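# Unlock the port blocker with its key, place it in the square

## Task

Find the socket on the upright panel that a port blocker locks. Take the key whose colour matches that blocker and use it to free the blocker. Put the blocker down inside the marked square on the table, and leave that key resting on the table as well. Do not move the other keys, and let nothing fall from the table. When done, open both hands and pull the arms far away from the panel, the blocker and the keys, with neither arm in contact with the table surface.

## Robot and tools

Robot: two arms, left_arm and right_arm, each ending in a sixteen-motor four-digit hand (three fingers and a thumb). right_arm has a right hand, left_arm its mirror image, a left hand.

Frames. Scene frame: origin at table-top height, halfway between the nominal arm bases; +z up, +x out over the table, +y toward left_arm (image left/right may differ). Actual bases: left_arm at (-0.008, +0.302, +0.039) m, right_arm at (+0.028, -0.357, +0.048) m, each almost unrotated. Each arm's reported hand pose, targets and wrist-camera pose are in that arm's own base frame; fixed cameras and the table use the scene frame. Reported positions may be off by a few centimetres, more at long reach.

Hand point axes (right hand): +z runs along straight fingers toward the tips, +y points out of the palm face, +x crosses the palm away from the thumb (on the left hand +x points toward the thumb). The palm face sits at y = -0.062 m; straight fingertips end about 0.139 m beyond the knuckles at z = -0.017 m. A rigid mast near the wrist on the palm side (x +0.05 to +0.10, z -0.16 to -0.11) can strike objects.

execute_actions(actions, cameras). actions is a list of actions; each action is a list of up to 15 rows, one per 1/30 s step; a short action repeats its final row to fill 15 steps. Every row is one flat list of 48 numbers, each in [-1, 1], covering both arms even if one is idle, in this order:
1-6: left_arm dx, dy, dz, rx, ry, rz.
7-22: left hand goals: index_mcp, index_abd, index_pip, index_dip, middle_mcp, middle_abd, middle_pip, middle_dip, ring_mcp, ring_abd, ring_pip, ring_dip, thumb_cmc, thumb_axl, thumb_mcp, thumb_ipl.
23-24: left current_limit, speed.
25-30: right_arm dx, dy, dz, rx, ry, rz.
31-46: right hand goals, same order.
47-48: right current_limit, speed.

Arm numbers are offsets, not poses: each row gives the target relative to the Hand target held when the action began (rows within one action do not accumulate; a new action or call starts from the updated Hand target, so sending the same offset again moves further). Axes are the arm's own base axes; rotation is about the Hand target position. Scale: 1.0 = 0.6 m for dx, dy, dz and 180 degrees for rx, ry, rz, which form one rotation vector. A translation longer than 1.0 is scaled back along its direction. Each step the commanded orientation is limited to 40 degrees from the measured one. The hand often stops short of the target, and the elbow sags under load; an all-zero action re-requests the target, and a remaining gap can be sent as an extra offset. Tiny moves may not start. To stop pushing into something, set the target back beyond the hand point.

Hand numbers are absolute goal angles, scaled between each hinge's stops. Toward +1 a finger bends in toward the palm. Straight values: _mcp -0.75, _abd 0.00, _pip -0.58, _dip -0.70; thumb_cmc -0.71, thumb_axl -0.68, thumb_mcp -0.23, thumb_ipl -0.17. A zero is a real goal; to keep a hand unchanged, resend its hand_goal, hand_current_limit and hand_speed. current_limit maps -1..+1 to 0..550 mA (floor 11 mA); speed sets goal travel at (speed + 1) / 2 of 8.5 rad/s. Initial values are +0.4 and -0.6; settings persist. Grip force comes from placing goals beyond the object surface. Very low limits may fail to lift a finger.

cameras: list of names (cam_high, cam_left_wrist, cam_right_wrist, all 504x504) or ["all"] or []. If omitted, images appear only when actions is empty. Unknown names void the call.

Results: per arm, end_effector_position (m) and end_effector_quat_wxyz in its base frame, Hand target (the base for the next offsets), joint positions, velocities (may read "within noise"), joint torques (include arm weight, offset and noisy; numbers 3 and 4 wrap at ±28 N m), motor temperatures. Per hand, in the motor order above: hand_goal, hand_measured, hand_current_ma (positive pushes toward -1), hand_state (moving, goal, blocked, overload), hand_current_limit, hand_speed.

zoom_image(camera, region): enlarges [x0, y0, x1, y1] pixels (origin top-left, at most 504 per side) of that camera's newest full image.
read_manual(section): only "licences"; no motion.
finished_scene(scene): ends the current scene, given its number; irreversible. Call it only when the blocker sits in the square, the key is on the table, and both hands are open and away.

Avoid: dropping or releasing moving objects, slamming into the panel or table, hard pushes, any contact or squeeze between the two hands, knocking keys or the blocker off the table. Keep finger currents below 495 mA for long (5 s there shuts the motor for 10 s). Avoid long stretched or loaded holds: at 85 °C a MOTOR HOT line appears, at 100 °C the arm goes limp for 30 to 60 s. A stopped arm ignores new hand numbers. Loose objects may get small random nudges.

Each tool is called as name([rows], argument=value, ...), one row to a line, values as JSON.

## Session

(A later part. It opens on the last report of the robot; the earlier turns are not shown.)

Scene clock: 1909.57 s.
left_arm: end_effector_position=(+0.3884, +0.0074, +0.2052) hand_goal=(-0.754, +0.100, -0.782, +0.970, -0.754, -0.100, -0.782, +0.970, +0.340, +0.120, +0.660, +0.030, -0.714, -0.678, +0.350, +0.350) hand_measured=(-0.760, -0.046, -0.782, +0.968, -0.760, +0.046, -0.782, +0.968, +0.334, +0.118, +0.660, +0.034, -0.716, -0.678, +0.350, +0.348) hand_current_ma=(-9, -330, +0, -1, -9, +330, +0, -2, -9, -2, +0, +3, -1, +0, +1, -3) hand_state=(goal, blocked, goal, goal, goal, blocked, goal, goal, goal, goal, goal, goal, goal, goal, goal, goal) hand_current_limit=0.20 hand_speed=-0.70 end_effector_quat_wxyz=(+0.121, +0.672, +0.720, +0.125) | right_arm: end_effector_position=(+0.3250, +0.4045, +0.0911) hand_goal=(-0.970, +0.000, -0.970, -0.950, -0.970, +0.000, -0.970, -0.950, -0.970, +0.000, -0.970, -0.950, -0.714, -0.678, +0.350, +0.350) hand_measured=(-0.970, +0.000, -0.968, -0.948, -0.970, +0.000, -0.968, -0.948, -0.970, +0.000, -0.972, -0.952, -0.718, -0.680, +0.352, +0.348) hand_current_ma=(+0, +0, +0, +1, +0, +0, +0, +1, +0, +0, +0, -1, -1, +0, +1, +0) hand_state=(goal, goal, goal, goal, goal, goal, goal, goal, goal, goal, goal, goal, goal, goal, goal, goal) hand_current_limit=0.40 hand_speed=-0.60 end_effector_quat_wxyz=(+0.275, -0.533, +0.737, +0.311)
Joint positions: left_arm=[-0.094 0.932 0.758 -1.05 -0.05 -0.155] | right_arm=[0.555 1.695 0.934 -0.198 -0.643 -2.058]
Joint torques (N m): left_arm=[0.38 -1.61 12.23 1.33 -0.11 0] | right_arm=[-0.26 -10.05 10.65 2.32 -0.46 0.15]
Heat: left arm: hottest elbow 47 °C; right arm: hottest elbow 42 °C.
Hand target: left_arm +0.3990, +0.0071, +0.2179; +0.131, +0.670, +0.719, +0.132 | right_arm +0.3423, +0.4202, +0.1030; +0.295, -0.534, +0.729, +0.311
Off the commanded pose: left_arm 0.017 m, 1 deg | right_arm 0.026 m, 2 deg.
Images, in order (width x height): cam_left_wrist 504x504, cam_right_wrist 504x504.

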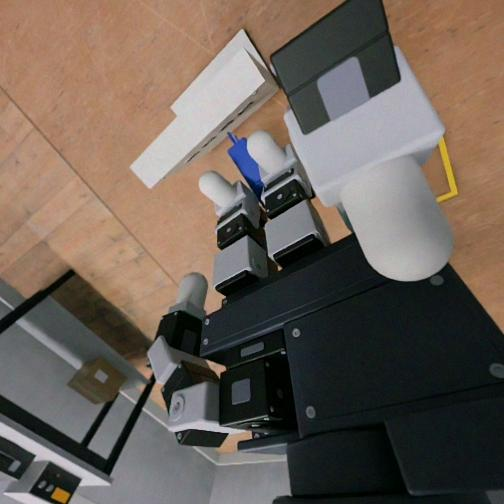

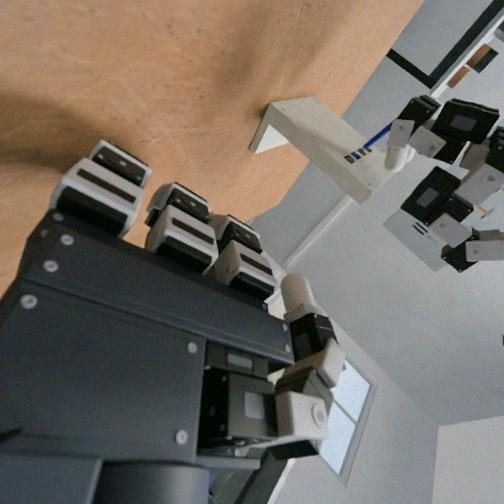

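execute_actions([
  [[-0.06,-0.005,0.0,0,0.005,0,-0.754,0.1,-0.781,0.97,-0.754,-0.1,-0.781,0.97,0.34,0.12,0.66,0.03,-0.714,-0.678,0.35,0.35,0.2,-0.7,0,0,0,0,0,0,-0.97,0,-0.97,-0.95,-0.97,0,-0.97,-0.95,-0.97,0,-0.97,-0.95,-0.714,-0.678,0.35,0.35,0.4,-0.6]],
  [[-0.05,-0.005,-0.07,0,0.005,0,-0.754,0.1,-0.781,0.97,-0.754,-0.1,-0.781,0.97,0.34,0.12,0.66,0.03,-0.714,-0.678,0.35,0.35,0.2,-0.7,0,0,0,0,0,0,-0.97,0,-0.97,-0.95,-0.97,0,-0.97,-0.95,-0.97,0,-0.97,-0.95,-0.714,-0.678,0.35,0.35,0.4,-0.6]],
  [[0,0,-0.08,0,0.0045,0,-0.754,0.1,-0.781,0.97,-0.754,-0.1,-0.781,0.97,0.34,0.12,0.66,0.03,-0.714,-0.678,0.35,0.35,0.2,-0.7,0,0,0,0,0,0,-0.97,0,-0.97,-0.95,-0.97,0,-0.97,-0.95,-0.97,0,-0.97,-0.95,-0.714,-0.678,0.35,0.35,0.4,-0.6]],
], cameras=["cam_left_wrist","cam_right_wrist"])

Scene clock: 1960.67 s.
left_arm: end_effector_position=(+0.3307, +0.0035, +0.1305) hand_goal=(-0.754, +0.100, -0.782, +0.970, -0.754, -0.100, -0.782, +0.970, +0.340, +0.120, +0.660, +0.030, -0.714, -0.678, +0.350, +0.350) hand_measured=(-0.756, -0.046, -0.782, +0.968, -0.756, +0.046, -0.782, +0.968, +0.334, +0.118, +0.660, +0.034, -0.716, -0.678, +0.350, +0.348) hand_current_ma=(-3, -330, +0, -1, -3, +330, +0, -2, -9, -2, +0, +3, -1, +0, +1, -3) hand_state=(goal, blocked, goal, goal, goal, blocked, goal, goal, goal, goal, goal, goal, goal, goal, goal, goal) hand_current_limit=0.20 hand_speed=-0.70 end_effector_quat_wxyz=(+0.113, +0.673, +0.722, +0.116) | right_arm: end_effector_position=(+0.3250, +0.4045, +0.0911) hand_goal=(-0.970, +0.000, -0.970, -0.950, -0.970, +0.000, -0.970, -0.950, -0.970, +0.000, -0.970, -0.950, -0.714, -0.678, +0.350, +0.350) hand_measured=(-0.970, +0.000, -0.968, -0.948, -0.970, +0.000, -0.968, -0.948, -0.970, +0.000, -0.972, -0.952, -0.718, -0.680, +0.352, +0.348) hand_current_ma=(+0, +0, +0, +1, +0, +0, +0, +1, +0, +0, +0, -1, -1, +0, +1, +0) hand_state=(goal, goal, goal, goal, goal, goal, goal, goal, goal, goal, goal, goal, goal, goal, goal, goal) hand_current_limit=0.40 hand_speed=-0.60 end_effector_quat_wxyz=(+0.275, -0.533, +0.737, +0.311)
Joint positions: left_arm=[-0.138 0.812 0.509 -0.948 -0.06 -0.198] | right_arm=[0.555 1.695 0.934 -0.198 -0.643 -2.058]
Joint torques (N m): left_arm=[-0.73 0.03 9.44 1.7 -0.28 -0.11] | right_arm=[-0.21 -9.93 10.69 2.33 -0.45 0.16]
Heat: left arm: hottest elbow 46 °C; right arm: hottest elbow 42 °C.
Hand target: left_arm +0.3330, +0.0012, +0.1279; +0.115, +0.673, +0.721, +0.117 | right_arm +0.3423, +0.4202, +0.1030; +0.295, -0.534, +0.729, +0.311
Off the commanded pose: left_arm 0.004 m, 0 deg | right_arm 0.026 m, 2 deg.
Images, in order (width x height): cam_left_wrist 504x504, cam_right_wrist 504x504.

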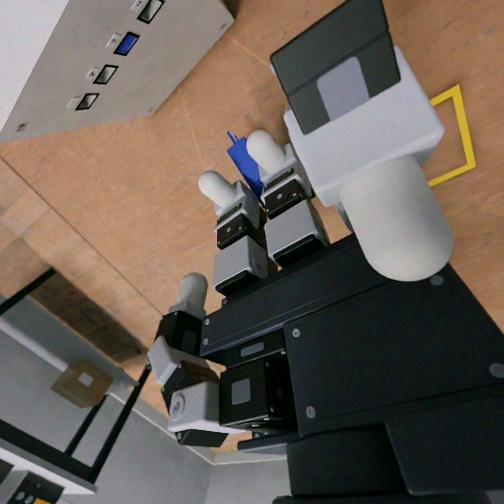

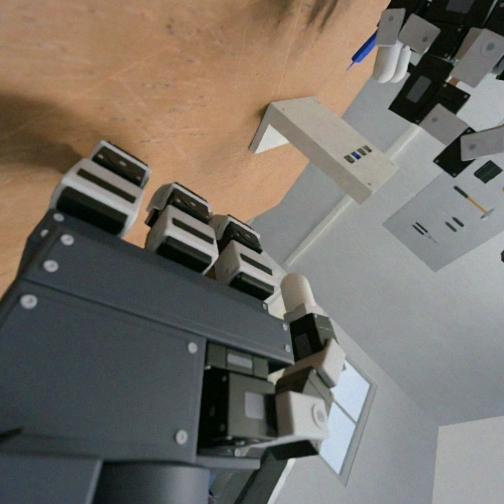

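zoom_image(camera="cam_left_wrist", region=[110, 28, 142, 60])

zoom_image(camera="cam_right_wrist", region=[330, 0, 430, 100])

Scaled by 15.750 from the camera's 504x504 image, which has a finer 720x720 frame.

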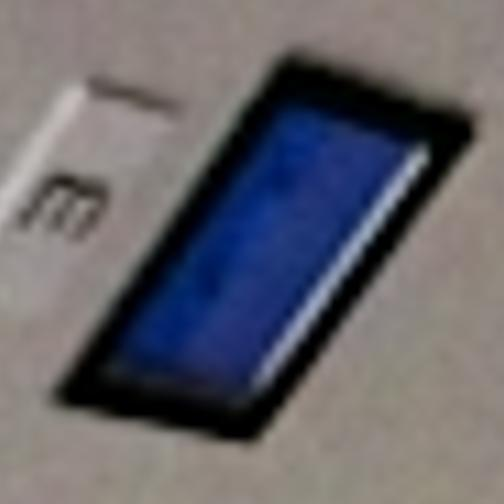

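Scaled by 5.040 from the camera's 504x504 image, which has a finer 720x720 frame.

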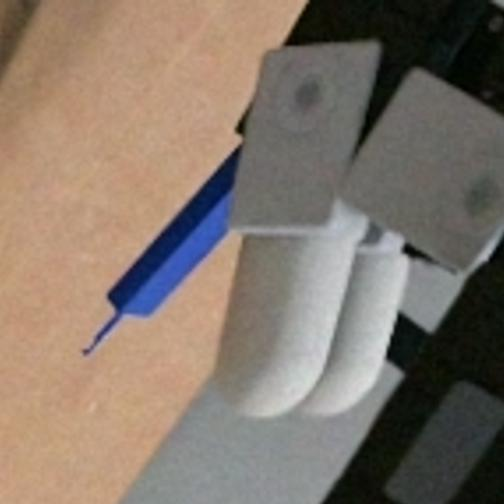

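execute_actions([
  [[0,0,-0.06,0,0.0,0,-0.754,0.1,-0.781,0.97,-0.754,-0.1,-0.781,0.97,0.34,0.12,0.66,0.03,-0.714,-0.678,0.35,0.35,-0.2,-0.7,0,0,0,0,0,0,-0.97,0,-0.97,-0.95,-0.97,0,-0.97,-0.95,-0.97,0,-0.97,-0.95,-0.714,-0.678,0.35,0.35,0.4,-0.6]],
  [[0,0,-0.03,0,0,0,-0.754,0.0,-0.781,0.97,-0.754,-0.0,-0.781,0.97,0.34,0.12,0.66,0.03,-0.714,-0.678,0.35,0.35,-0.5,-0.7,0,0,0,0,0,0,-0.97,0,-0.97,-0.95,-0.97,0,-0.97,-0.95,-0.97,0,-0.97,-0.95,-0.714,-0.678,0.35,0.35,0.4,-0.6]],
], cameras=["cam_left_wrist","cam_right_wrist"])

zoom_image(camera="cam_left_wrist", region=[160, 80, 320, 240])

Scene clock: 1993.20 s.
left_arm: end_effector_position=(+0.3332, +0.0031, +0.0789) hand_goal=(-0.754, +0.000, -0.782, +0.970, -0.754, +0.000, -0.782, +0.970, +0.340, +0.120, +0.660, +0.030, -0.714, -0.678, +0.350, +0.350) hand_measured=(-0.756, -0.050, -0.782, +0.968, -0.756, +0.050, -0.782, +0.968, +0.334, +0.118, +0.660, +0.034, -0.716, -0.678, +0.350, +0.348) hand_current_ma=(-3, -102, +0, -1, -3, +104, +0, -2, -9, -2, +0, +3, -1, +0, +1, -3) hand_state=(goal, blocked, goal, goal, goal, blocked, goal, goal, goal, goal, goal, goal, goal, goal, goal, goal) hand_current_limit=-0.50 hand_speed=-0.70 end_effector_quat_wxyz=(+0.115, +0.672, +0.722, +0.118) | right_arm: end_effector_position=(+0.3250, +0.4045, +0.0911) hand_goal=(-0.970, +0.000, -0.970, -0.950, -0.970, +0.000, -0.970, -0.950, -0.970, +0.000, -0.970, -0.950, -0.714, -0.678, +0.350, +0.350) hand_measured=(-0.970, +0.000, -0.968, -0.948, -0.970, +0.000, -0.968, -0.948, -0.970, +0.000, -0.972, -0.952, -0.718, -0.680, +0.352, +0.348) hand_current_ma=(+0, +0, +0, +1, +0, +0, +0, +1, +0, +0, +0, -1, -1, +0, +1, +0) hand_state=(goal, goal, goal, goal, goal, goal, goal, goal, goal, goal, goal, goal, goal, goal, goal, goal) hand_current_limit=0.40 hand_speed=-0.60 end_effector_quat_wxyz=(+0.275, -0.533, +0.737, +0.311)
Joint positions: left_arm=[-0.138 0.909 0.402 -0.739 -0.06 -0.199] | right_arm=[0.555 1.695 0.934 -0.198 -0.643 -2.058]
Joint torques (N m): left_arm=[-0.67 -0.44 8.42 1.7 -0.28 -0.1] | right_arm=[-0.21 -10.05 10.65 2.29 -0.45 0.16]
Motor temperatures (°C): left_arm=[25 29 41 24 25 25] | right_arm=[24 29 42 25 26 25]
Heat: left arm: hottest elbow 41 °C; right arm: hottest elbow 42 °C.
Hand target: left_arm +0.3331, +0.0011, +0.0740; +0.115, +0.673, +0.721, +0.117 | right_arm +0.3423, +0.4202, +0.1030; +0.295, -0.534, +0.729, +0.311
Off the commanded pose: left_arm 0.005 m, 0 deg | right_arm 0.026 m, 2 deg.
Images, in order (width x height): cam_left_wrist 504x504, cam_right_wrist 504x504.

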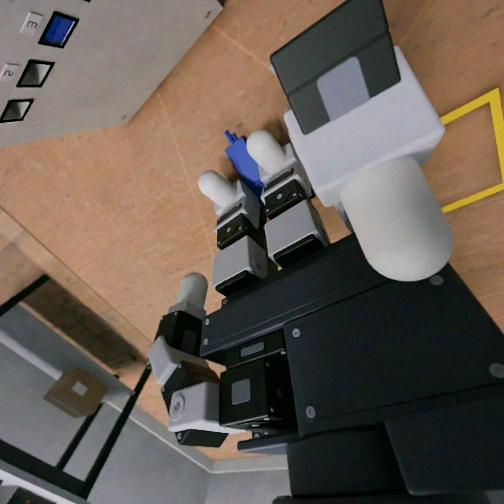

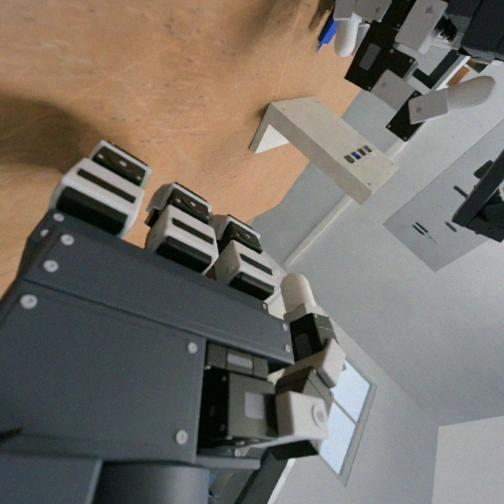

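Scaled by 3.150 from the camera's 504x504 image, which has a finer 720x720 frame.

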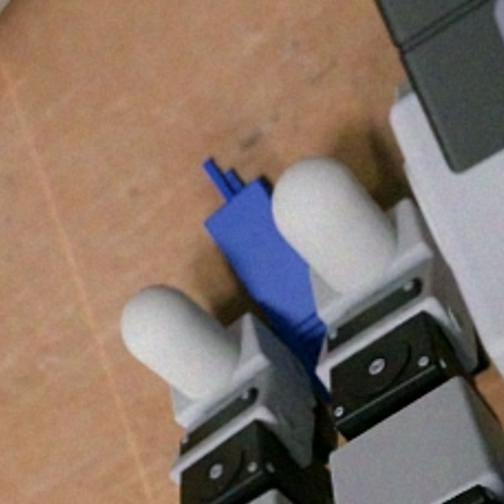

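zoom_image(camera="cam_left_wrist", region=[34, 6, 82, 54])

zoom_image(camera="cam_right_wrist", region=[300, 0, 380, 80])

Scaled by 10.500 from the camera's 504x504 image, which has a finer 720x720 frame.

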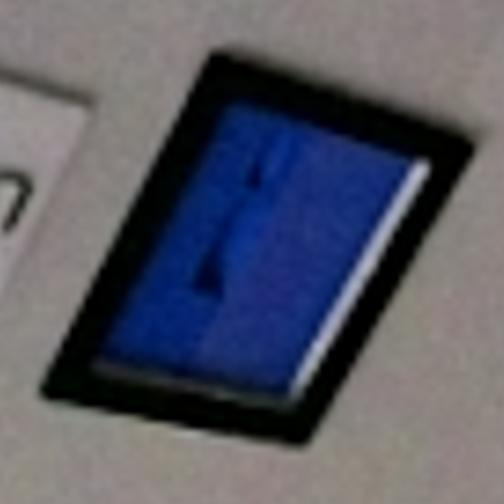

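Scaled by 6.300 from the camera's 504x504 image, which has a finer 720x720 frame.

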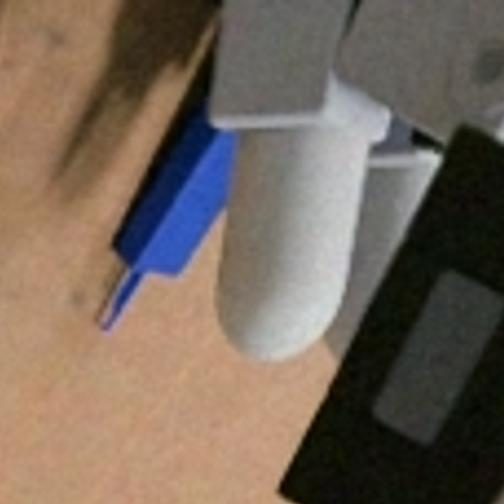

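execute_actions([
  [[0,0,-0.014,0,0.0,0,-0.754,-0.08,-0.781,0.97,-0.754,0.08,-0.781,0.97,0.34,0.12,0.66,0.03,-0.714,-0.678,0.35,0.35,0.2,-0.5,0,0,0,0,0,0,-0.97,0,-0.97,-0.95,-0.97,0,-0.97,-0.95,-0.97,0,-0.97,-0.95,-0.714,-0.678,0.35,0.35,0.4,-0.6]],
  [[0,0,-0.006,0,0,0,-0.754,-0.08,-0.781,0.97,-0.754,0.08,-0.781,0.97,0.34,0.12,0.66,0.03,-0.714,-0.678,0.35,0.35,0.2,-0.7,0,0,0,0,0,0,-0.97,0,-0.97,-0.95,-0.97,0,-0.97,-0.95,-0.97,0,-0.97,-0.95,-0.714,-0.678,0.35,0.35,0.4,-0.6]],
], cameras=["cam_left_wrist","cam_right_wrist"])

zoom_image(camera="cam_left_wrist", region=[160, 80, 320, 240])

zoom_image(camera="cam_right_wrist", region=[300, 0, 380, 80])

Scene clock: 2024.20 s.
left_arm: end_effector_position=(+0.3377, +0.0026, +0.0733) hand_goal=(-0.754, -0.080, -0.782, +0.970, -0.754, +0.080, -0.782, +0.970, +0.340, +0.120, +0.660, +0.030, -0.714, -0.678, +0.350, +0.350) hand_measured=(-0.756, -0.080, -0.782, +0.968, -0.756, +0.080, -0.784, +0.968, +0.334, +0.118, +0.660, +0.034, -0.716, -0.678, +0.350, +0.348) hand_current_ma=(-2, +0, +0, -1, -3, +0, -1, -2, -9, -2, +0, +3, -1, +0, +1, -3) hand_state=(goal, goal, goal, goal, goal, goal, goal, goal, goal, goal, goal, goal, goal, goal, goal, goal) hand_current_limit=0.20 hand_speed=-0.70 end_effector_quat_wxyz=(+0.120, +0.671, +0.721, +0.122) | right_arm: end_effector_position=(+0.3250, +0.4045, +0.0911) hand_goal=(-0.970, +0.000, -0.970, -0.950, -0.970, +0.000, -0.970, -0.950, -0.970, +0.000, -0.970, -0.950, -0.714, -0.678, +0.350, +0.350) hand_measured=(-0.970, +0.000, -0.968, -0.948, -0.970, +0.000, -0.968, -0.948, -0.970, +0.000, -0.972, -0.952, -0.718, -0.680, +0.352, +0.348) hand_current_ma=(+0, +0, +0, +1, +0, +0, +0, +1, +0, +0, +0, -1, -1, +0, +1, +0) hand_state=(goal, goal, goal, goal, goal, goal, goal, goal, goal, goal, goal, goal, goal, goal, goal, goal) hand_current_limit=0.40 hand_speed=-0.60 end_effector_quat_wxyz=(+0.275, -0.533, +0.737, +0.311)
Joint positions: left_arm=[-0.138 0.934 0.391 -0.689 -0.061 -0.199] | right_arm=[0.555 1.695 0.934 -0.198 -0.643 -2.058]
Joint torques (N m): left_arm=[-0.67 -0.15 7.49 1.78 -0.25 -0.1] | right_arm=[-0.26 -10.05 10.65 2.3 -0.45 0.15]
Heat: left arm: hottest elbow 39 °C; right arm: hottest elbow 42 °C.
Hand target: left_arm +0.3331, +0.0011, +0.0619; +0.115, +0.673, +0.721, +0.117 | right_arm +0.3423, +0.4202, +0.1030; +0.295, -0.534, +0.729, +0.311
Off the commanded pose: left_arm 0.012 m, 1 deg | right_arm 0.026 m, 2 deg.
Images, in order (width x height): cam_left_wrist 504x504, cam_right_wrist 504x504.

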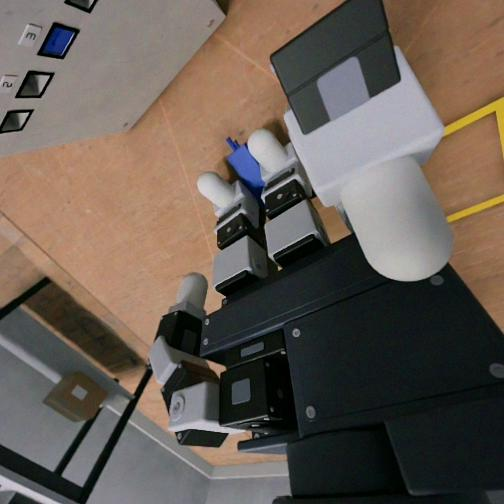

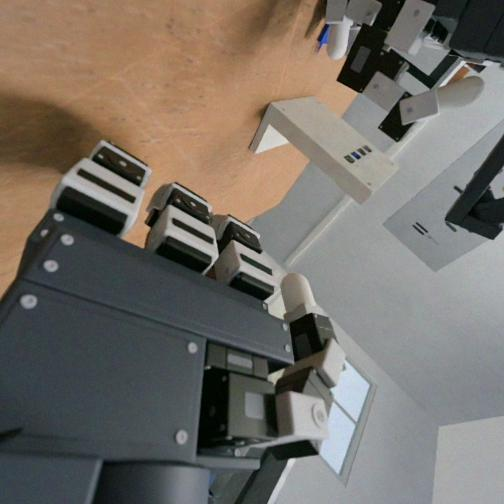

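Scaled by 3.150 from the camera's 504x504 image, which has a finer 720x720 frame.

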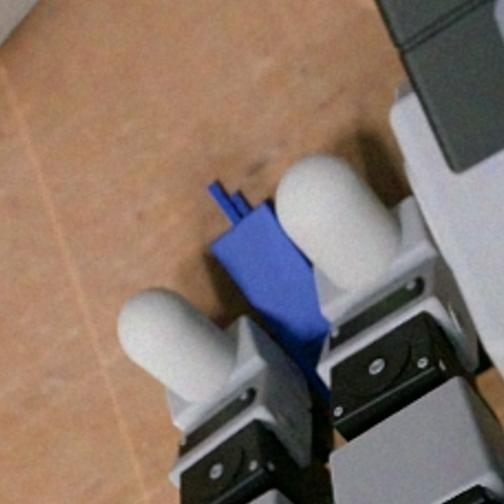

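Scaled by 6.300 from the camera's 504x504 image, which has a finer 720x720 frame.

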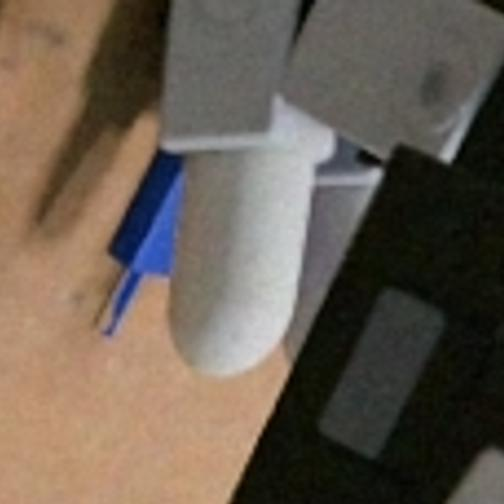

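execute_actions([
  [[-0.025,0,0.045,0,0.0,0,-0.754,-0.1,-0.781,0.97,-0.754,0.1,-0.781,0.97,0.34,0.12,0.66,0.03,-0.714,-0.678,0.35,0.35,0.2,-0.5,0,0,0,0,0,0,-0.97,0,-0.97,-0.95,-0.97,0,-0.97,-0.95,-0.97,0,-0.97,-0.95,-0.714,-0.678,0.35,0.35,0.4,-0.6]],
  [[0,0,0,0,0,0,-0.754,-0.1,-0.781,0.97,-0.754,0.1,-0.781,0.97,0.34,0.12,0.66,0.03,-0.714,-0.678,0.35,0.35,0.2,-0.7,0,0,0,0,0,0,-0.97,0,-0.97,-0.95,-0.97,0,-0.97,-0.95,-0.97,0,-0.97,-0.95,-0.714,-0.678,0.35,0.35,0.4,-0.6]],
], cameras=["cam_left_wrist"])

zoom_image(camera="cam_left_wrist", region=[160, 80, 320, 240])

Scene clock: 2032.40 s.
left_arm: end_effector_position=(+0.3186, +0.0031, +0.0856) hand_goal=(-0.754, -0.100, -0.782, +0.970, -0.754, +0.100, -0.782, +0.970, +0.340, +0.120, +0.660, +0.030, -0.714, -0.678, +0.350, +0.350) hand_measured=(-0.756, -0.096, -0.782, +0.968, -0.756, +0.096, -0.784, +0.968, +0.334, +0.118, +0.660, +0.034, -0.716, -0.678, +0.350, +0.348) hand_current_ma=(-2, +3, +0, -1, -2, -3, -1, -2, -9, -2, +0, +3, -1, +0, +1, -3) hand_state=(goal, goal, goal, goal, goal, goal, goal, goal, goal, goal, goal, goal, goal, goal, goal, goal) hand_current_limit=0.20 hand_speed=-0.70 end_effector_quat_wxyz=(+0.114, +0.673, +0.722, +0.117) | right_arm: end_effector_position=(+0.3250, +0.4045, +0.0911) hand_goal=(-0.970, +0.000, -0.970, -0.950, -0.970, +0.000, -0.970, -0.950, -0.970, +0.000, -0.970, -0.950, -0.714, -0.678, +0.350, +0.350) hand_measured=(-0.970, +0.000, -0.968, -0.948, -0.970, +0.000, -0.968, -0.948, -0.970, +0.000, -0.972, -0.952, -0.718, -0.680, +0.352, +0.348) hand_current_ma=(+0, +0, +0, +1, +0, +0, +0, +1, +0, +0, +0, -1, -1, +0, +1, +0) hand_state=(goal, goal, goal, goal, goal, goal, goal, goal, goal, goal, goal, goal, goal, goal, goal, goal) hand_current_limit=0.40 hand_speed=-0.60 end_effector_quat_wxyz=(+0.275, -0.533, +0.737, +0.311)
Joint positions: left_arm=[-0.148 0.834 0.391 -0.806 -0.063 -0.209] | right_arm=[0.555 1.695 0.934 -0.198 -0.643 -2.058]
Joint torques (N m): left_arm=[-0.79 -1.08 9.69 0.46 -0.33 -0.11] | right_arm=[-0.21 -9.93 10.63 2.3 -0.45 0.15]
Heat: left arm: hottest elbow 39 °C; right arm: hottest elbow 42 °C.
Hand target: left_arm +0.3180, +0.0012, +0.0890; +0.115, +0.673, +0.721, +0.117 | right_arm +0.3423, +0.4202, +0.1030; +0.295, -0.534, +0.729, +0.311
Off the commanded pose: left_arm 0.004 m, 0 deg | right_arm 0.026 m, 2 deg.
Images, in order (width x height): cam_left_wrist 504x504.

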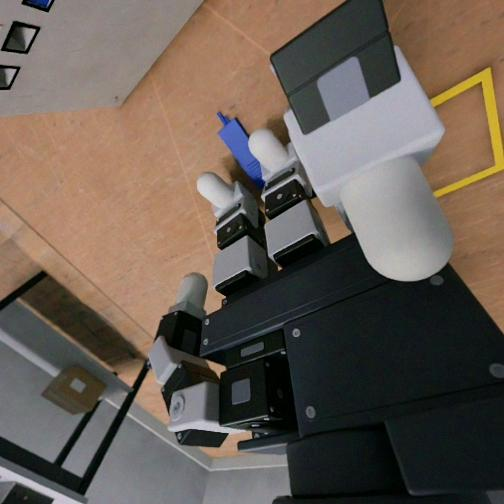

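Scaled by 3.150 from the camera's 504x504 image, which has a finer 720x720 frame.

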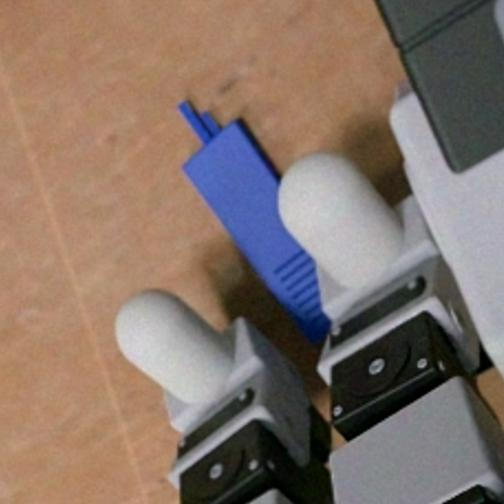

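execute_actions([
  [[0.011,-0.001,-0.02,0,0.0,-0.004,-0.754,-0.1,-0.781,0.97,-0.754,0.1,-0.781,0.97,0.34,0.12,0.66,0.03,-0.714,-0.678,0.35,0.35,0.2,-0.5,0,0,0,0,0,0,-0.97,0,-0.97,-0.95,-0.97,0,-0.97,-0.95,-0.97,0,-0.97,-0.95,-0.714,-0.678,0.35,0.35,0.4,-0.6]],
  [[0,0,-0.016,0,0,0,-0.754,-0.1,-0.781,0.97,-0.754,0.1,-0.781,0.97,0.34,0.12,0.66,0.03,-0.714,-0.678,0.35,0.35,0.2,-0.7,0,0,0,0,0,0,-0.97,0,-0.97,-0.95,-0.97,0,-0.97,-0.95,-0.97,0,-0.97,-0.95,-0.714,-0.678,0.35,0.35,0.4,-0.6]],
], cameras=["cam_left_wrist"])

zoom_image(camera="cam_left_wrist", region=[160, 80, 320, 240])

Scene clock: 2055.63 s.
left_arm: end_effector_position=(+0.3254, +0.0013, +0.0732) hand_goal=(-0.754, -0.100, -0.782, +0.970, -0.754, +0.100, -0.782, +0.970, +0.340, +0.120, +0.660, +0.030, -0.714, -0.678, +0.350, +0.350) hand_measured=(-0.756, -0.096, -0.782, +0.968, -0.756, +0.096, -0.784, +0.968, +0.334, +0.118, +0.660, +0.034, -0.716, -0.678, +0.350, +0.348) hand_current_ma=(-2, +3, +0, -1, -1, -3, -1, -2, -9, -2, +0, +3, -1, +0, +1, -3) hand_state=(goal, goal, goal, goal, goal, goal, goal, goal, goal, goal, goal, goal, goal, goal, goal, goal) hand_current_limit=0.20 hand_speed=-0.70 end_effector_quat_wxyz=(+0.117, +0.674, +0.720, +0.118) | right_arm: end_effector_position=(+0.3250, +0.4045, +0.0911) hand_goal=(-0.970, +0.000, -0.970, -0.950, -0.970, +0.000, -0.970, -0.950, -0.970, +0.000, -0.970, -0.950, -0.714, -0.678, +0.350, +0.350) hand_measured=(-0.970, +0.000, -0.968, -0.948, -0.970, +0.000, -0.968, -0.948, -0.970, +0.000, -0.972, -0.952, -0.718, -0.680, +0.352, +0.348) hand_current_ma=(+0, +0, +0, +1, +0, +0, +0, +1, +0, +0, +0, -1, -1, +0, +1, +0) hand_state=(goal, goal, goal, goal, goal, goal, goal, goal, goal, goal, goal, goal, goal, goal, goal, goal) hand_current_limit=0.40 hand_speed=-0.60 end_effector_quat_wxyz=(+0.275, -0.533, +0.737, +0.311)
Joint positions: left_arm=[-0.148 0.887 0.375 -0.73 -0.061 -0.203] | right_arm=[0.555 1.695 0.934 -0.198 -0.643 -2.058]
Joint torques (N m): left_arm=[0.09 0.03 8.24 1.74 -0.12 0.05] | right_arm=[-0.21 -9.93 10.66 2.3 -0.46 0.15]
Heat: left arm: hottest elbow 39 °C; right arm: hottest elbow 42 °C.
Hand target: left_arm +0.3246, +0.0006, +0.0673; +0.115, +0.677, +0.717, +0.116 | right_arm +0.3423, +0.4202, +0.1030; +0.295, -0.534, +0.729, +0.311
Off the commanded pose: left_arm 0.006 m, 1 deg | right_arm 0.026 m, 2 deg.
Images, in order (width x height): cam_left_wrist 504x504.

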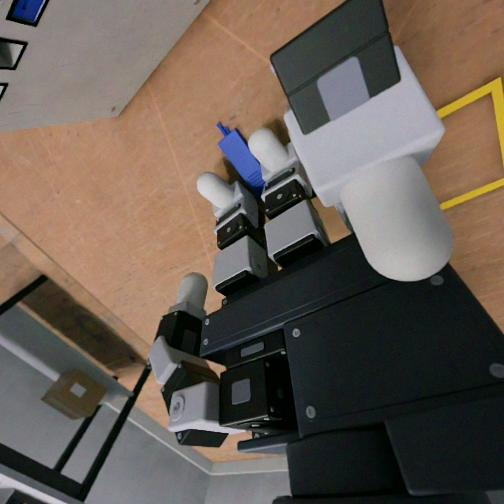

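Scaled by 3.150 from the camera's 504x504 image, which has a finer 720x720 frame.

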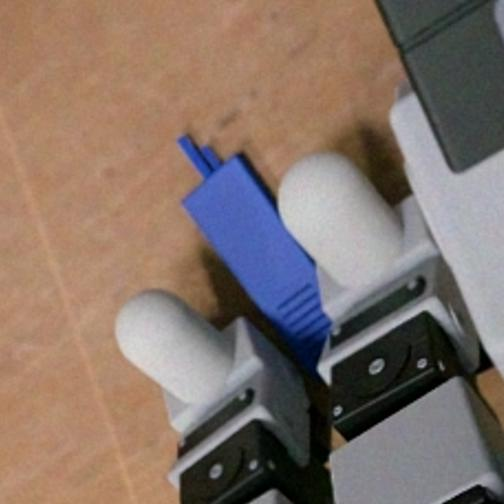

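execute_actions([
  [[0.002,0,-0.003,0,0.0,0,-0.754,0,-0.781,0.97,-0.754,0,-0.781,0.97,0.34,0.12,0.66,0.03,-0.714,-0.678,0.35,0.35,-0.1,-0.8,0,0,0,0,0,0,-0.97,0,-0.97,-0.95,-0.97,0,-0.97,-0.95,-0.97,0,-0.97,-0.95,-0.714,-0.678,0.35,0.35,0.4,-0.6]],
  [[0,0,0.0,0,0,0,-0.754,0.14,-0.781,0.97,-0.754,-0.14,-0.781,0.97,0.34,0.12,0.66,0.03,-0.714,-0.678,0.35,0.35,0.45,-0.7,0,0,0,0,0,0,-0.97,0,-0.97,-0.95,-0.97,0,-0.97,-0.95,-0.97,0,-0.97,-0.95,-0.714,-0.678,0.35,0.35,0.4,-0.6]],
], cameras=["cam_left_wrist"])

zoom_image(camera="cam_left_wrist", region=[160, 80, 320, 240])

Scene clock: 2070.10 s.
left_arm: end_effector_position=(+0.3273, +0.0008, +0.0730) hand_goal=(-0.754, +0.140, -0.782, +0.970, -0.754, -0.140, -0.782, +0.970, +0.340, +0.120, +0.660, +0.030, -0.714, -0.678, +0.350, +0.350) hand_measured=(-0.756, -0.044, -0.782, +0.968, -0.756, +0.046, -0.784, +0.968, +0.334, +0.118, +0.660, +0.034, -0.716, -0.678, +0.350, +0.348) hand_current_ma=(-2, -399, +0, -1, -1, +399, -1, -2, -9, -2, +0, +3, -1, +0, +1, -3) hand_state=(goal, blocked, goal, goal, goal, blocked, goal, goal, goal, goal, goal, goal, goal, goal, goal, goal) hand_current_limit=0.45 hand_speed=-0.70 end_effector_quat_wxyz=(+0.119, +0.674, +0.719, +0.119) | right_arm: end_effector_position=(+0.3250, +0.4045, +0.0911) hand_goal=(-0.970, +0.000, -0.970, -0.950, -0.970, +0.000, -0.970, -0.950, -0.970, +0.000, -0.970, -0.950, -0.714, -0.678, +0.350, +0.350) hand_measured=(-0.970, +0.000, -0.968, -0.948, -0.970, +0.000, -0.968, -0.948, -0.970, +0.000, -0.972, -0.952, -0.718, -0.680, +0.352, +0.348) hand_current_ma=(+0, +0, +0, +1, +0, +0, +0, +1, +0, +0, +0, -1, -1, +0, +1, +0) hand_state=(goal, goal, goal, goal, goal, goal, goal, goal, goal, goal, goal, goal, goal, goal, goal, goal) hand_current_limit=0.40 hand_speed=-0.60 end_effector_quat_wxyz=(+0.275, -0.533, +0.737, +0.311)
Joint positions: left_arm=[-0.148 0.894 0.375 -0.718 -0.06 -0.202] | right_arm=[0.555 1.695 0.934 -0.198 -0.643 -2.058]
Joint torques (N m): left_arm=[0.15 0.15 8.16 1.7 -0.11 0.04] | right_arm=[-0.21 -10.05 10.65 2.33 -0.45 0.16]
Heat: left arm: hottest elbow 38 °C; right arm: hottest elbow 42 °C.
Hand target: left_arm +0.3257, +0.0006, +0.0655; +0.115, +0.677, +0.717, +0.116 | right_arm +0.3423, +0.4202, +0.1030; +0.295, -0.534, +0.729, +0.311
Off the commanded pose: left_arm 0.008 m, 1 deg | right_arm 0.026 m, 2 deg.
Images, in order (width x height): cam_left_wrist 504x504.

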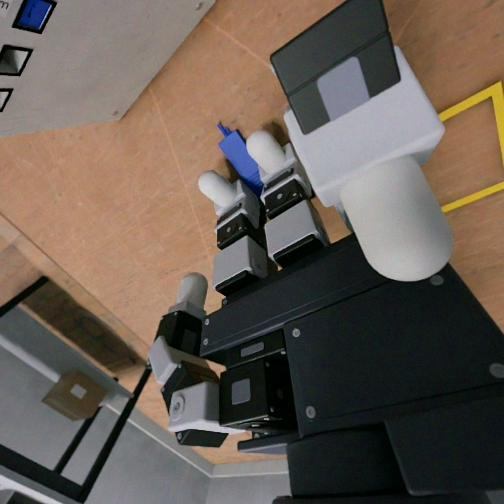

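Scaled by 3.150 from the camera's 504x504 image, which has a finer 720x720 frame.

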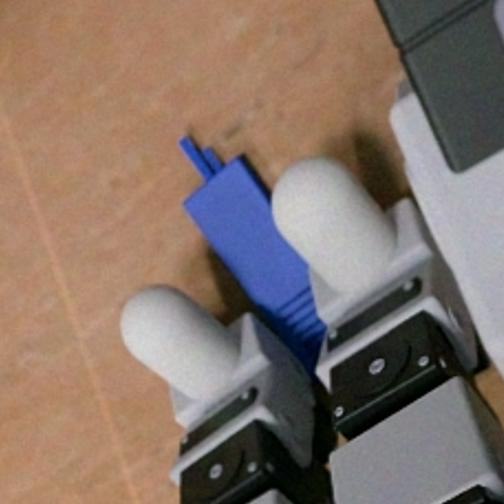

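execute_actions([
  [[-0.01,0.0,0.08,0,-0.006,0,-0.754,0.14,-0.781,0.97,-0.754,-0.14,-0.781,0.97,0.34,0.12,0.66,0.03,-0.714,-0.678,0.35,0.35,0.45,-0.7,0,0,0,0,0,0,-0.97,0,-0.97,-0.95,-0.97,0,-0.97,-0.95,-0.97,0,-0.97,-0.95,-0.714,-0.678,0.35,0.35,0.4,-0.6]],
  [[0.0,0.0,0.09,0,-0.006,0,-0.754,0.14,-0.781,0.97,-0.754,-0.14,-0.781,0.97,0.34,0.12,0.66,0.03,-0.714,-0.678,0.35,0.35,0.45,-0.7,0,0,0,0,0,0,-0.97,0,-0.97,-0.95,-0.97,0,-0.97,-0.95,-0.97,0,-0.97,-0.95,-0.714,-0.678,0.35,0.35,0.4,-0.6]],
  [[0.03,0.003,0.08,0,-0.0063,0.002,-0.754,0.14,-0.781,0.97,-0.754,-0.14,-0.781,0.97,0.34,0.12,0.66,0.03,-0.714,-0.678,0.35,0.35,0.45,-0.7,0,0,0,0,0,0,-0.97,0,-0.97,-0.95,-0.97,0,-0.97,-0.95,-0.97,0,-0.97,-0.95,-0.714,-0.678,0.35,0.35,0.4,-0.6]],
  [[0.045,0.003,0.0,0,0,0.002,-0.754,0.14,-0.781,0.97,-0.754,-0.14,-0.781,0.97,0.34,0.12,0.66,0.03,-0.714,-0.678,0.35,0.35,0.45,-0.7,0,0,0,0,0,0,-0.97,0,-0.97,-0.95,-0.97,0,-0.97,-0.95,-0.97,0,-0.97,-0.95,-0.714,-0.678,0.35,0.35,0.4,-0.6]],
], cameras=["cam_left_wrist","cam_right_wrist"])

zoom_image(camera="cam_left_wrist", region=[160, 60, 300, 200])

zoom_image(camera="cam_right_wrist", region=[340, 80, 440, 180])

Scene clock: 2108.13 s.
left_arm: end_effector_position=(+0.3447, +0.0044, +0.1863) hand_goal=(-0.754, +0.140, -0.782, +0.970, -0.754, -0.140, -0.782, +0.970, +0.340, +0.120, +0.660, +0.030, -0.714, -0.678, +0.350, +0.350) hand_measured=(-0.756, -0.044, -0.782, +0.968, -0.756, +0.046, -0.784, +0.968, +0.334, +0.118, +0.660, +0.034, -0.716, -0.678, +0.350, +0.348) hand_current_ma=(-1, -399, +0, -1, -1, +399, -1, -2, -9, -2, +0, +3, -1, +0, +1, -3) hand_state=(goal, blocked, goal, goal, goal, blocked, goal, goal, goal, goal, goal, goal, goal, goal, goal, goal) hand_current_limit=0.45 hand_speed=-0.70 end_effector_quat_wxyz=(+0.110, +0.674, +0.721, +0.119) | right_arm: end_effector_position=(+0.3250, +0.4045, +0.0911) hand_goal=(-0.970, +0.000, -0.970, -0.950, -0.970, +0.000, -0.970, -0.950, -0.970, +0.000, -0.970, -0.950, -0.714, -0.678, +0.350, +0.350) hand_measured=(-0.970, +0.000, -0.968, -0.948, -0.970, +0.000, -0.968, -0.948, -0.970, +0.000, -0.972, -0.952, -0.718, -0.680, +0.352, +0.348) hand_current_ma=(+0, +0, +0, +1, +0, +0, +0, +1, +0, +0, +0, -1, -1, +0, +1, +0) hand_state=(goal, goal, goal, goal, goal, goal, goal, goal, goal, goal, goal, goal, goal, goal, goal, goal) hand_current_limit=0.40 hand_speed=-0.60 end_effector_quat_wxyz=(+0.275, -0.533, +0.737, +0.311)
Joint positions: left_arm=[-0.128 0.816 0.661 -1.097 -0.063 -0.185] | right_arm=[0.555 1.695 0.934 -0.198 -0.643 -2.058]
Joint torques (N m): left_arm=[0.73 -0.44 14.15 1.68 -0.13 0.09] | right_arm=[-0.32 -9.93 10.65 2.29 -0.44 0.15]
Heat: left arm: hottest elbow 37 °C; right arm: hottest elbow 43 °C.
Hand target: left_arm +0.3648, +0.0041, +0.2155; +0.135, +0.669, +0.718, +0.136 | right_arm +0.3423, +0.4202, +0.1030; +0.295, -0.534, +0.729, +0.311
Off the commanded pose: left_arm 0.035 m, 4 deg | right_arm 0.026 m, 2 deg.
Images, in order (width x height): cam_left_wrist 504x504, cam_right_wrist 504x504.

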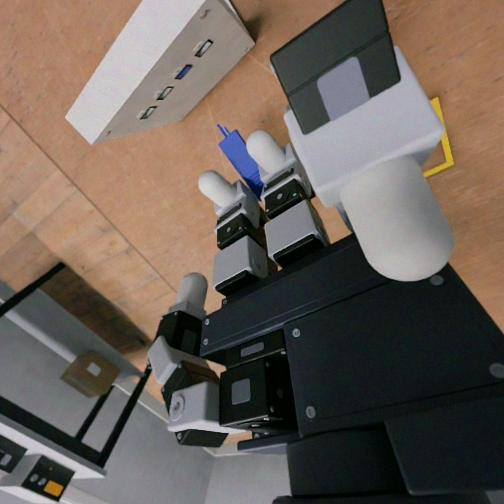

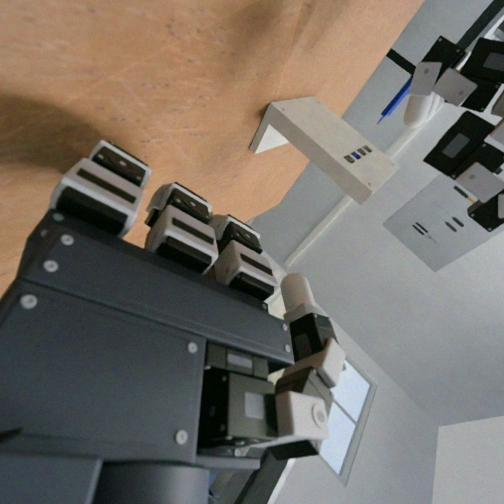

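Scaled by 3.600 from the camera's 504x504 image, which has a finer 720x720 frame.

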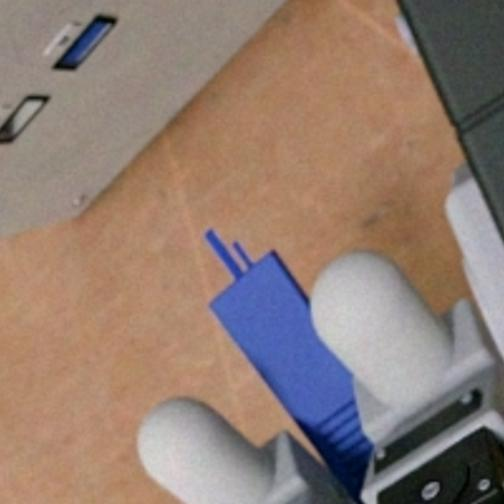

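Scaled by 5.040 from the camera's 504x504 image, which has a finer 720x720 frame.

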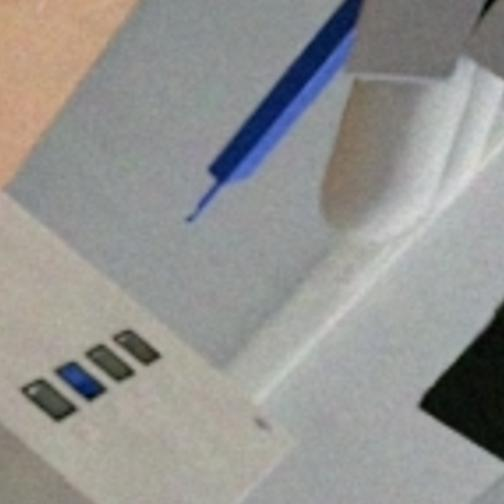

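execute_actions([
  [[0.01,-0.001,0.0075,-0.004,-0.004,0,-0.754,0.14,-0.781,0.97,-0.754,-0.14,-0.781,0.97,0.34,0.12,0.66,0.03,-0.714,-0.678,0.35,0.35,0.45,-0.7,0,0,0,0,0,0,-0.97,0,-0.97,-0.95,-0.97,0,-0.97,-0.95,-0.97,0,-0.97,-0.95,-0.714,-0.678,0.35,0.35,0.4,-0.6]],
  [[0.026,0.0012,0.0,0,0,0,-0.754,0.14,-0.781,0.97,-0.754,-0.14,-0.781,0.97,0.34,0.12,0.66,0.03,-0.714,-0.678,0.35,0.35,0.45,-0.7,0,0,0,0,0,0,-0.97,0,-0.97,-0.95,-0.97,0,-0.97,-0.95,-0.97,0,-0.97,-0.95,-0.714,-0.678,0.35,0.35,0.4,-0.6]],
], cameras=["cam_left_wrist","cam_right_wrist"])

zoom_image(camera="cam_left_wrist", region=[170, 80, 250, 160])

zoom_image(camera="cam_right_wrist", region=[340, 100, 420, 180])

Scene clock: 2130.47 s.
left_arm: end_effector_position=(+0.3652, +0.0042, +0.1913) hand_goal=(-0.754, +0.140, -0.782, +0.970, -0.754, -0.140, -0.782, +0.970, +0.340, +0.120, +0.660, +0.030, -0.714, -0.678, +0.350, +0.350) hand_measured=(-0.756, -0.044, -0.782, +0.968, -0.756, +0.046, -0.784, +0.968, +0.334, +0.118, +0.660, +0.034, -0.716, -0.678, +0.350, +0.348) hand_current_ma=(-1, -399, +0, -1, -1, +399, -1, -2, -9, -2, +0, +3, -1, +0, +1, -3) hand_state=(goal, blocked, goal, goal, goal, blocked, goal, goal, goal, goal, goal, goal, goal, goal, goal, goal) hand_current_limit=0.45 hand_speed=-0.70 end_effector_quat_wxyz=(+0.120, +0.672, +0.721, +0.118) | right_arm: end_effector_position=(+0.3250, +0.4045, +0.0911) hand_goal=(-0.970, +0.000, -0.970, -0.950, -0.970, +0.000, -0.970, -0.950, -0.970, +0.000, -0.970, -0.950, -0.714, -0.678, +0.350, +0.350) hand_measured=(-0.970, +0.000, -0.968, -0.948, -0.970, +0.000, -0.968, -0.948, -0.970, +0.000, -0.972, -0.952, -0.718, -0.680, +0.352, +0.348) hand_current_ma=(+0, +0, +0, +1, +0, +0, +0, +1, +0, +0, +0, -1, -1, +0, +1, +0) hand_state=(goal, goal, goal, goal, goal, goal, goal, goal, goal, goal, goal, goal, goal, goal, goal, goal) hand_current_limit=0.40 hand_speed=-0.60 end_effector_quat_wxyz=(+0.275, -0.533, +0.737, +0.311)
Joint positions: left_arm=[-0.111 0.873 0.696 -1.059 -0.047 -0.174] | right_arm=[0.555 1.695 0.934 -0.198 -0.643 -2.058]
Joint torques (N m): left_arm=[0.79 -0.85 14.19 1.63 -0.1 0.03] | right_arm=[-0.15 -9.99 10.65 2.32 -0.45 0.15]
Heat: left arm: hottest elbow 39 °C; right arm: hottest elbow 43 °C.
Hand target: left_arm +0.3864, +0.0043, +0.2198; +0.143, +0.668, +0.718, +0.136 | right_arm +0.3423, +0.4202, +0.1030; +0.295, -0.534, +0.729, +0.311
Off the commanded pose: left_arm 0.036 m, 3 deg | right_arm 0.026 m, 2 deg.
Images, in order (width x height): cam_left_wrist 504x504, cam_right_wrist 504x504.

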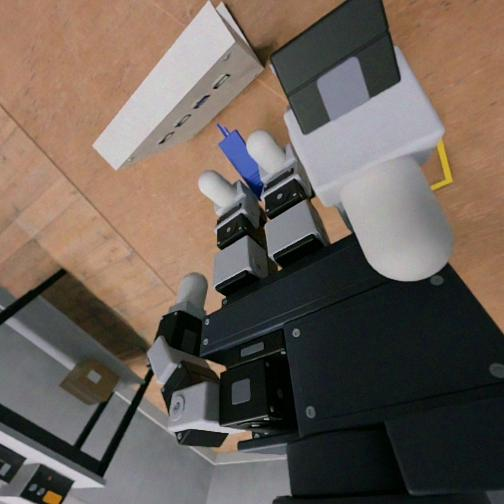

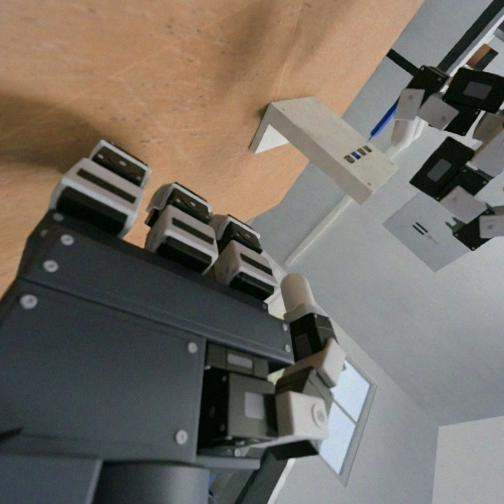

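Scaled by 6.300 from the camera's 504x504 image, which has a finer 720x720 frame.

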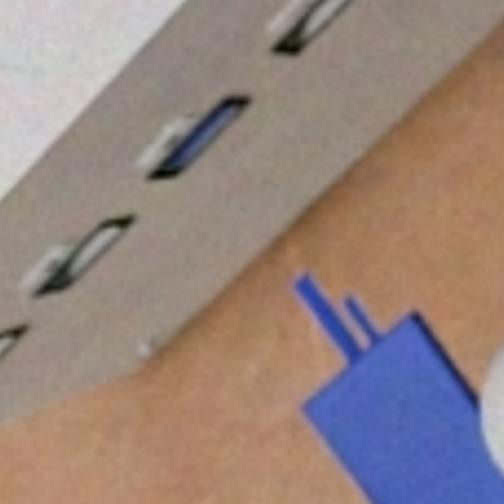

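Scaled by 6.300 from the camera's 504x504 image, which has a finer 720x720 frame.

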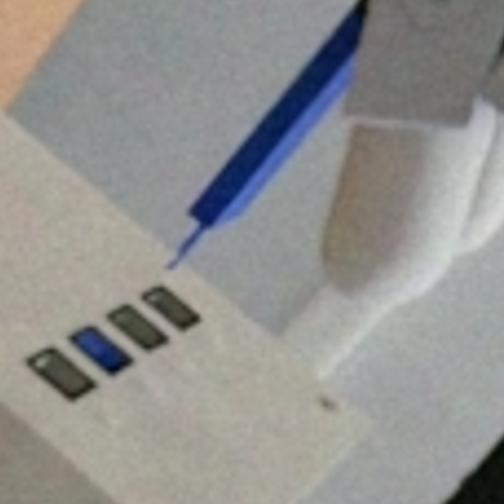

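zoom_image(camera="cam_right_wrist", region=[360, 95, 405, 150])

Scaled by 9.164 from the camera's 504x504 image, which has a finer 720x720 frame.

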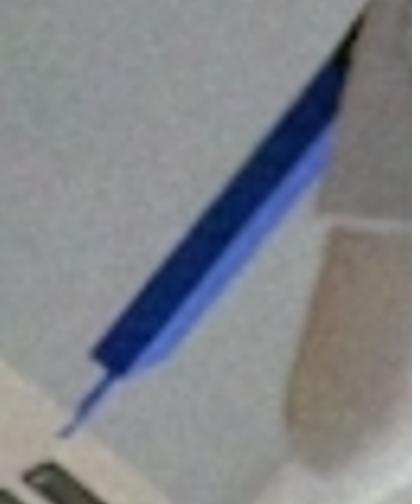

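zoom_image(camera="cam_right_wrist", region=[340, 150, 410, 220])

zoom_image(camera="cam_right_wrist", region=[240, 80, 340, 180])

Scaled by 7.200 from the camera's 504x504 image, which has a finer 720x720 frame.

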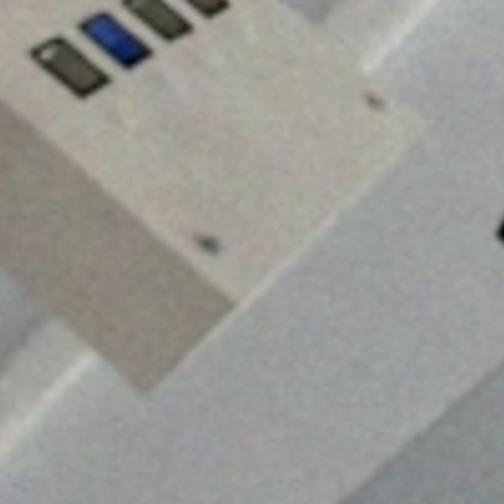

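Scaled by 5.040 from the camera's 504x504 image, which has a finer 720x720 frame.

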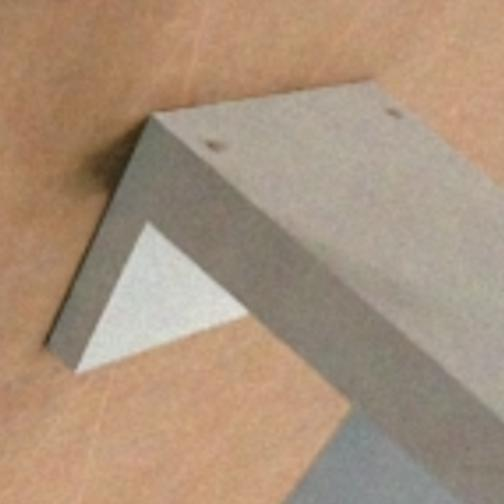

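execute_actions([
  [[0.02,0.0035,0.0005,0,0,0.0036,-0.754,0.14,-0.781,0.97,-0.754,-0.14,-0.781,0.97,0.34,0.12,0.66,0.03,-0.714,-0.678,0.35,0.35,0.45,-0.7,0,0,0,0,0,0,-0.97,0,-0.97,-0.95,-0.97,0,-0.97,-0.95,-0.97,0,-0.97,-0.95,-0.714,-0.678,0.35,0.35,0.4,-0.6]],
], cameras=["cam_left_wrist","cam_right_wrist"])

zoom_image(camera="cam_left_wrist", region=[180, 80, 250, 150])

zoom_image(camera="cam_right_wrist", region=[345, 125, 395, 175])

Scene clock: 2200.70 s.
left_arm: end_effector_position=(+0.3771, +0.0053, +0.1924) hand_goal=(-0.754, +0.140, -0.782, +0.970, -0.754, -0.140, -0.782, +0.970, +0.340, +0.120, +0.660, +0.030, -0.714, -0.678, +0.350, +0.350) hand_measured=(-0.756, -0.044, -0.782, +0.968, -0.756, +0.046, -0.784, +0.968, +0.334, +0.118, +0.660, +0.034, -0.716, -0.678, +0.350, +0.348) hand_current_ma=(-1, -399, +0, -1, -1, +399, -1, -2, -9, -2, +0, +3, -1, +0, +1, -3) hand_state=(goal, blocked, goal, goal, goal, blocked, goal, goal, goal, goal, goal, goal, goal, goal, goal, goal) hand_current_limit=0.45 hand_speed=-0.70 end_effector_quat_wxyz=(+0.120, +0.670, +0.723, +0.119) | right_arm: end_effector_position=(+0.3250, +0.4045, +0.0911) hand_goal=(-0.970, +0.000, -0.970, -0.950, -0.970, +0.000, -0.970, -0.950, -0.970, +0.000, -0.970, -0.950, -0.714, -0.678, +0.350, +0.350) hand_measured=(-0.970, +0.000, -0.968, -0.948, -0.970, +0.000, -0.968, -0.948, -0.970, +0.000, -0.972, -0.952, -0.718, -0.680, +0.352, +0.348) hand_current_ma=(+0, +0, +0, +1, +0, +0, +0, +1, +0, +0, +0, -1, -1, +0, +1, +0) hand_state=(goal, goal, goal, goal, goal, goal, goal, goal, goal, goal, goal, goal, goal, goal, goal, goal) hand_current_limit=0.40 hand_speed=-0.60 end_effector_quat_wxyz=(+0.275, -0.533, +0.737, +0.311)
Joint positions: left_arm=[-0.105 0.911 0.718 -1.042 -0.047 -0.173] | right_arm=[0.555 1.695 0.934 -0.198 -0.643 -2.058]
Joint torques (N m): left_arm=[0.85 -1.14 14.13 1.76 -0.16 0] | right_arm=[-0.32 -9.99 10.66 2.32 -0.46 0.15]
Motor temperatures (°C): left_arm=[25 28 47 24 24 25] | right_arm=[24 29 43 25 26 25]
Heat: left arm: hottest elbow 47 °C; right arm: hottest elbow 43 °C.
Hand target: left_arm +0.3984, +0.0064, +0.2203; +0.143, +0.664, +0.722, +0.137 | right_arm +0.3423, +0.4202, +0.1030; +0.295, -0.534, +0.729, +0.311
Off the commanded pose: left_arm 0.035 m, 3 deg | right_arm 0.026 m, 2 deg.
Images, in order (width x height): cam_left_wrist 504x504, cam_right_wrist 504x504.

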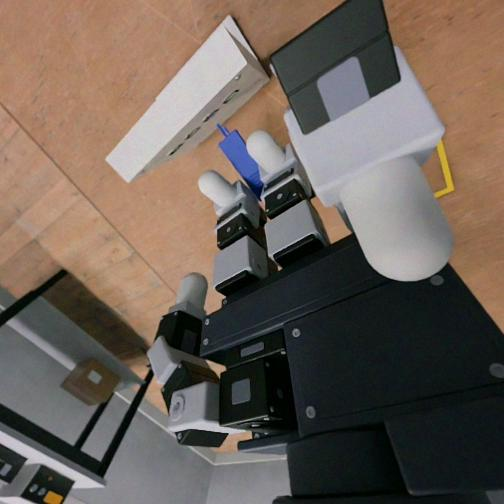

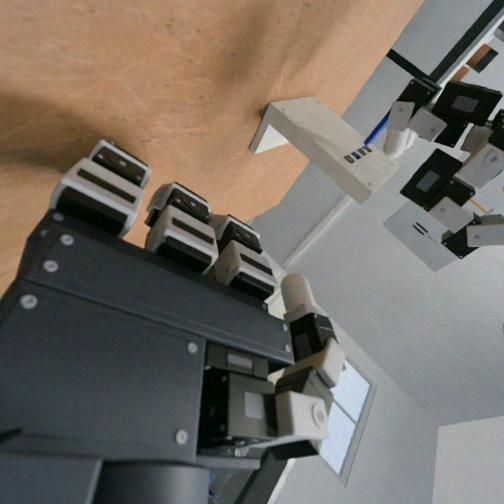

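Scaled by 7.200 from the camera's 504x504 image, which has a finer 720x720 frame.

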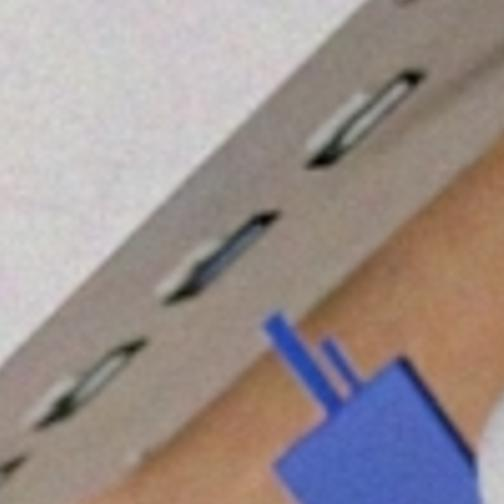

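Scaled by 10.080 from the camera's 504x504 image, which has a finer 720x720 frame.

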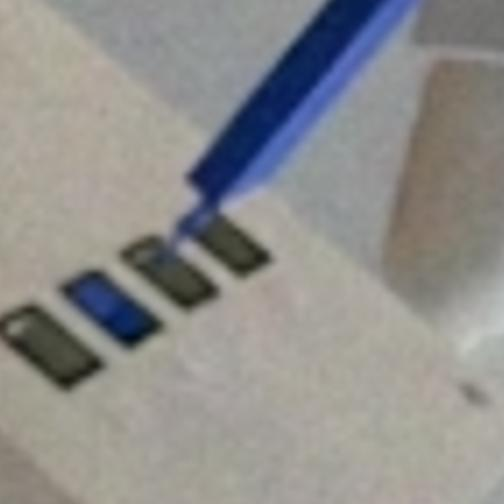

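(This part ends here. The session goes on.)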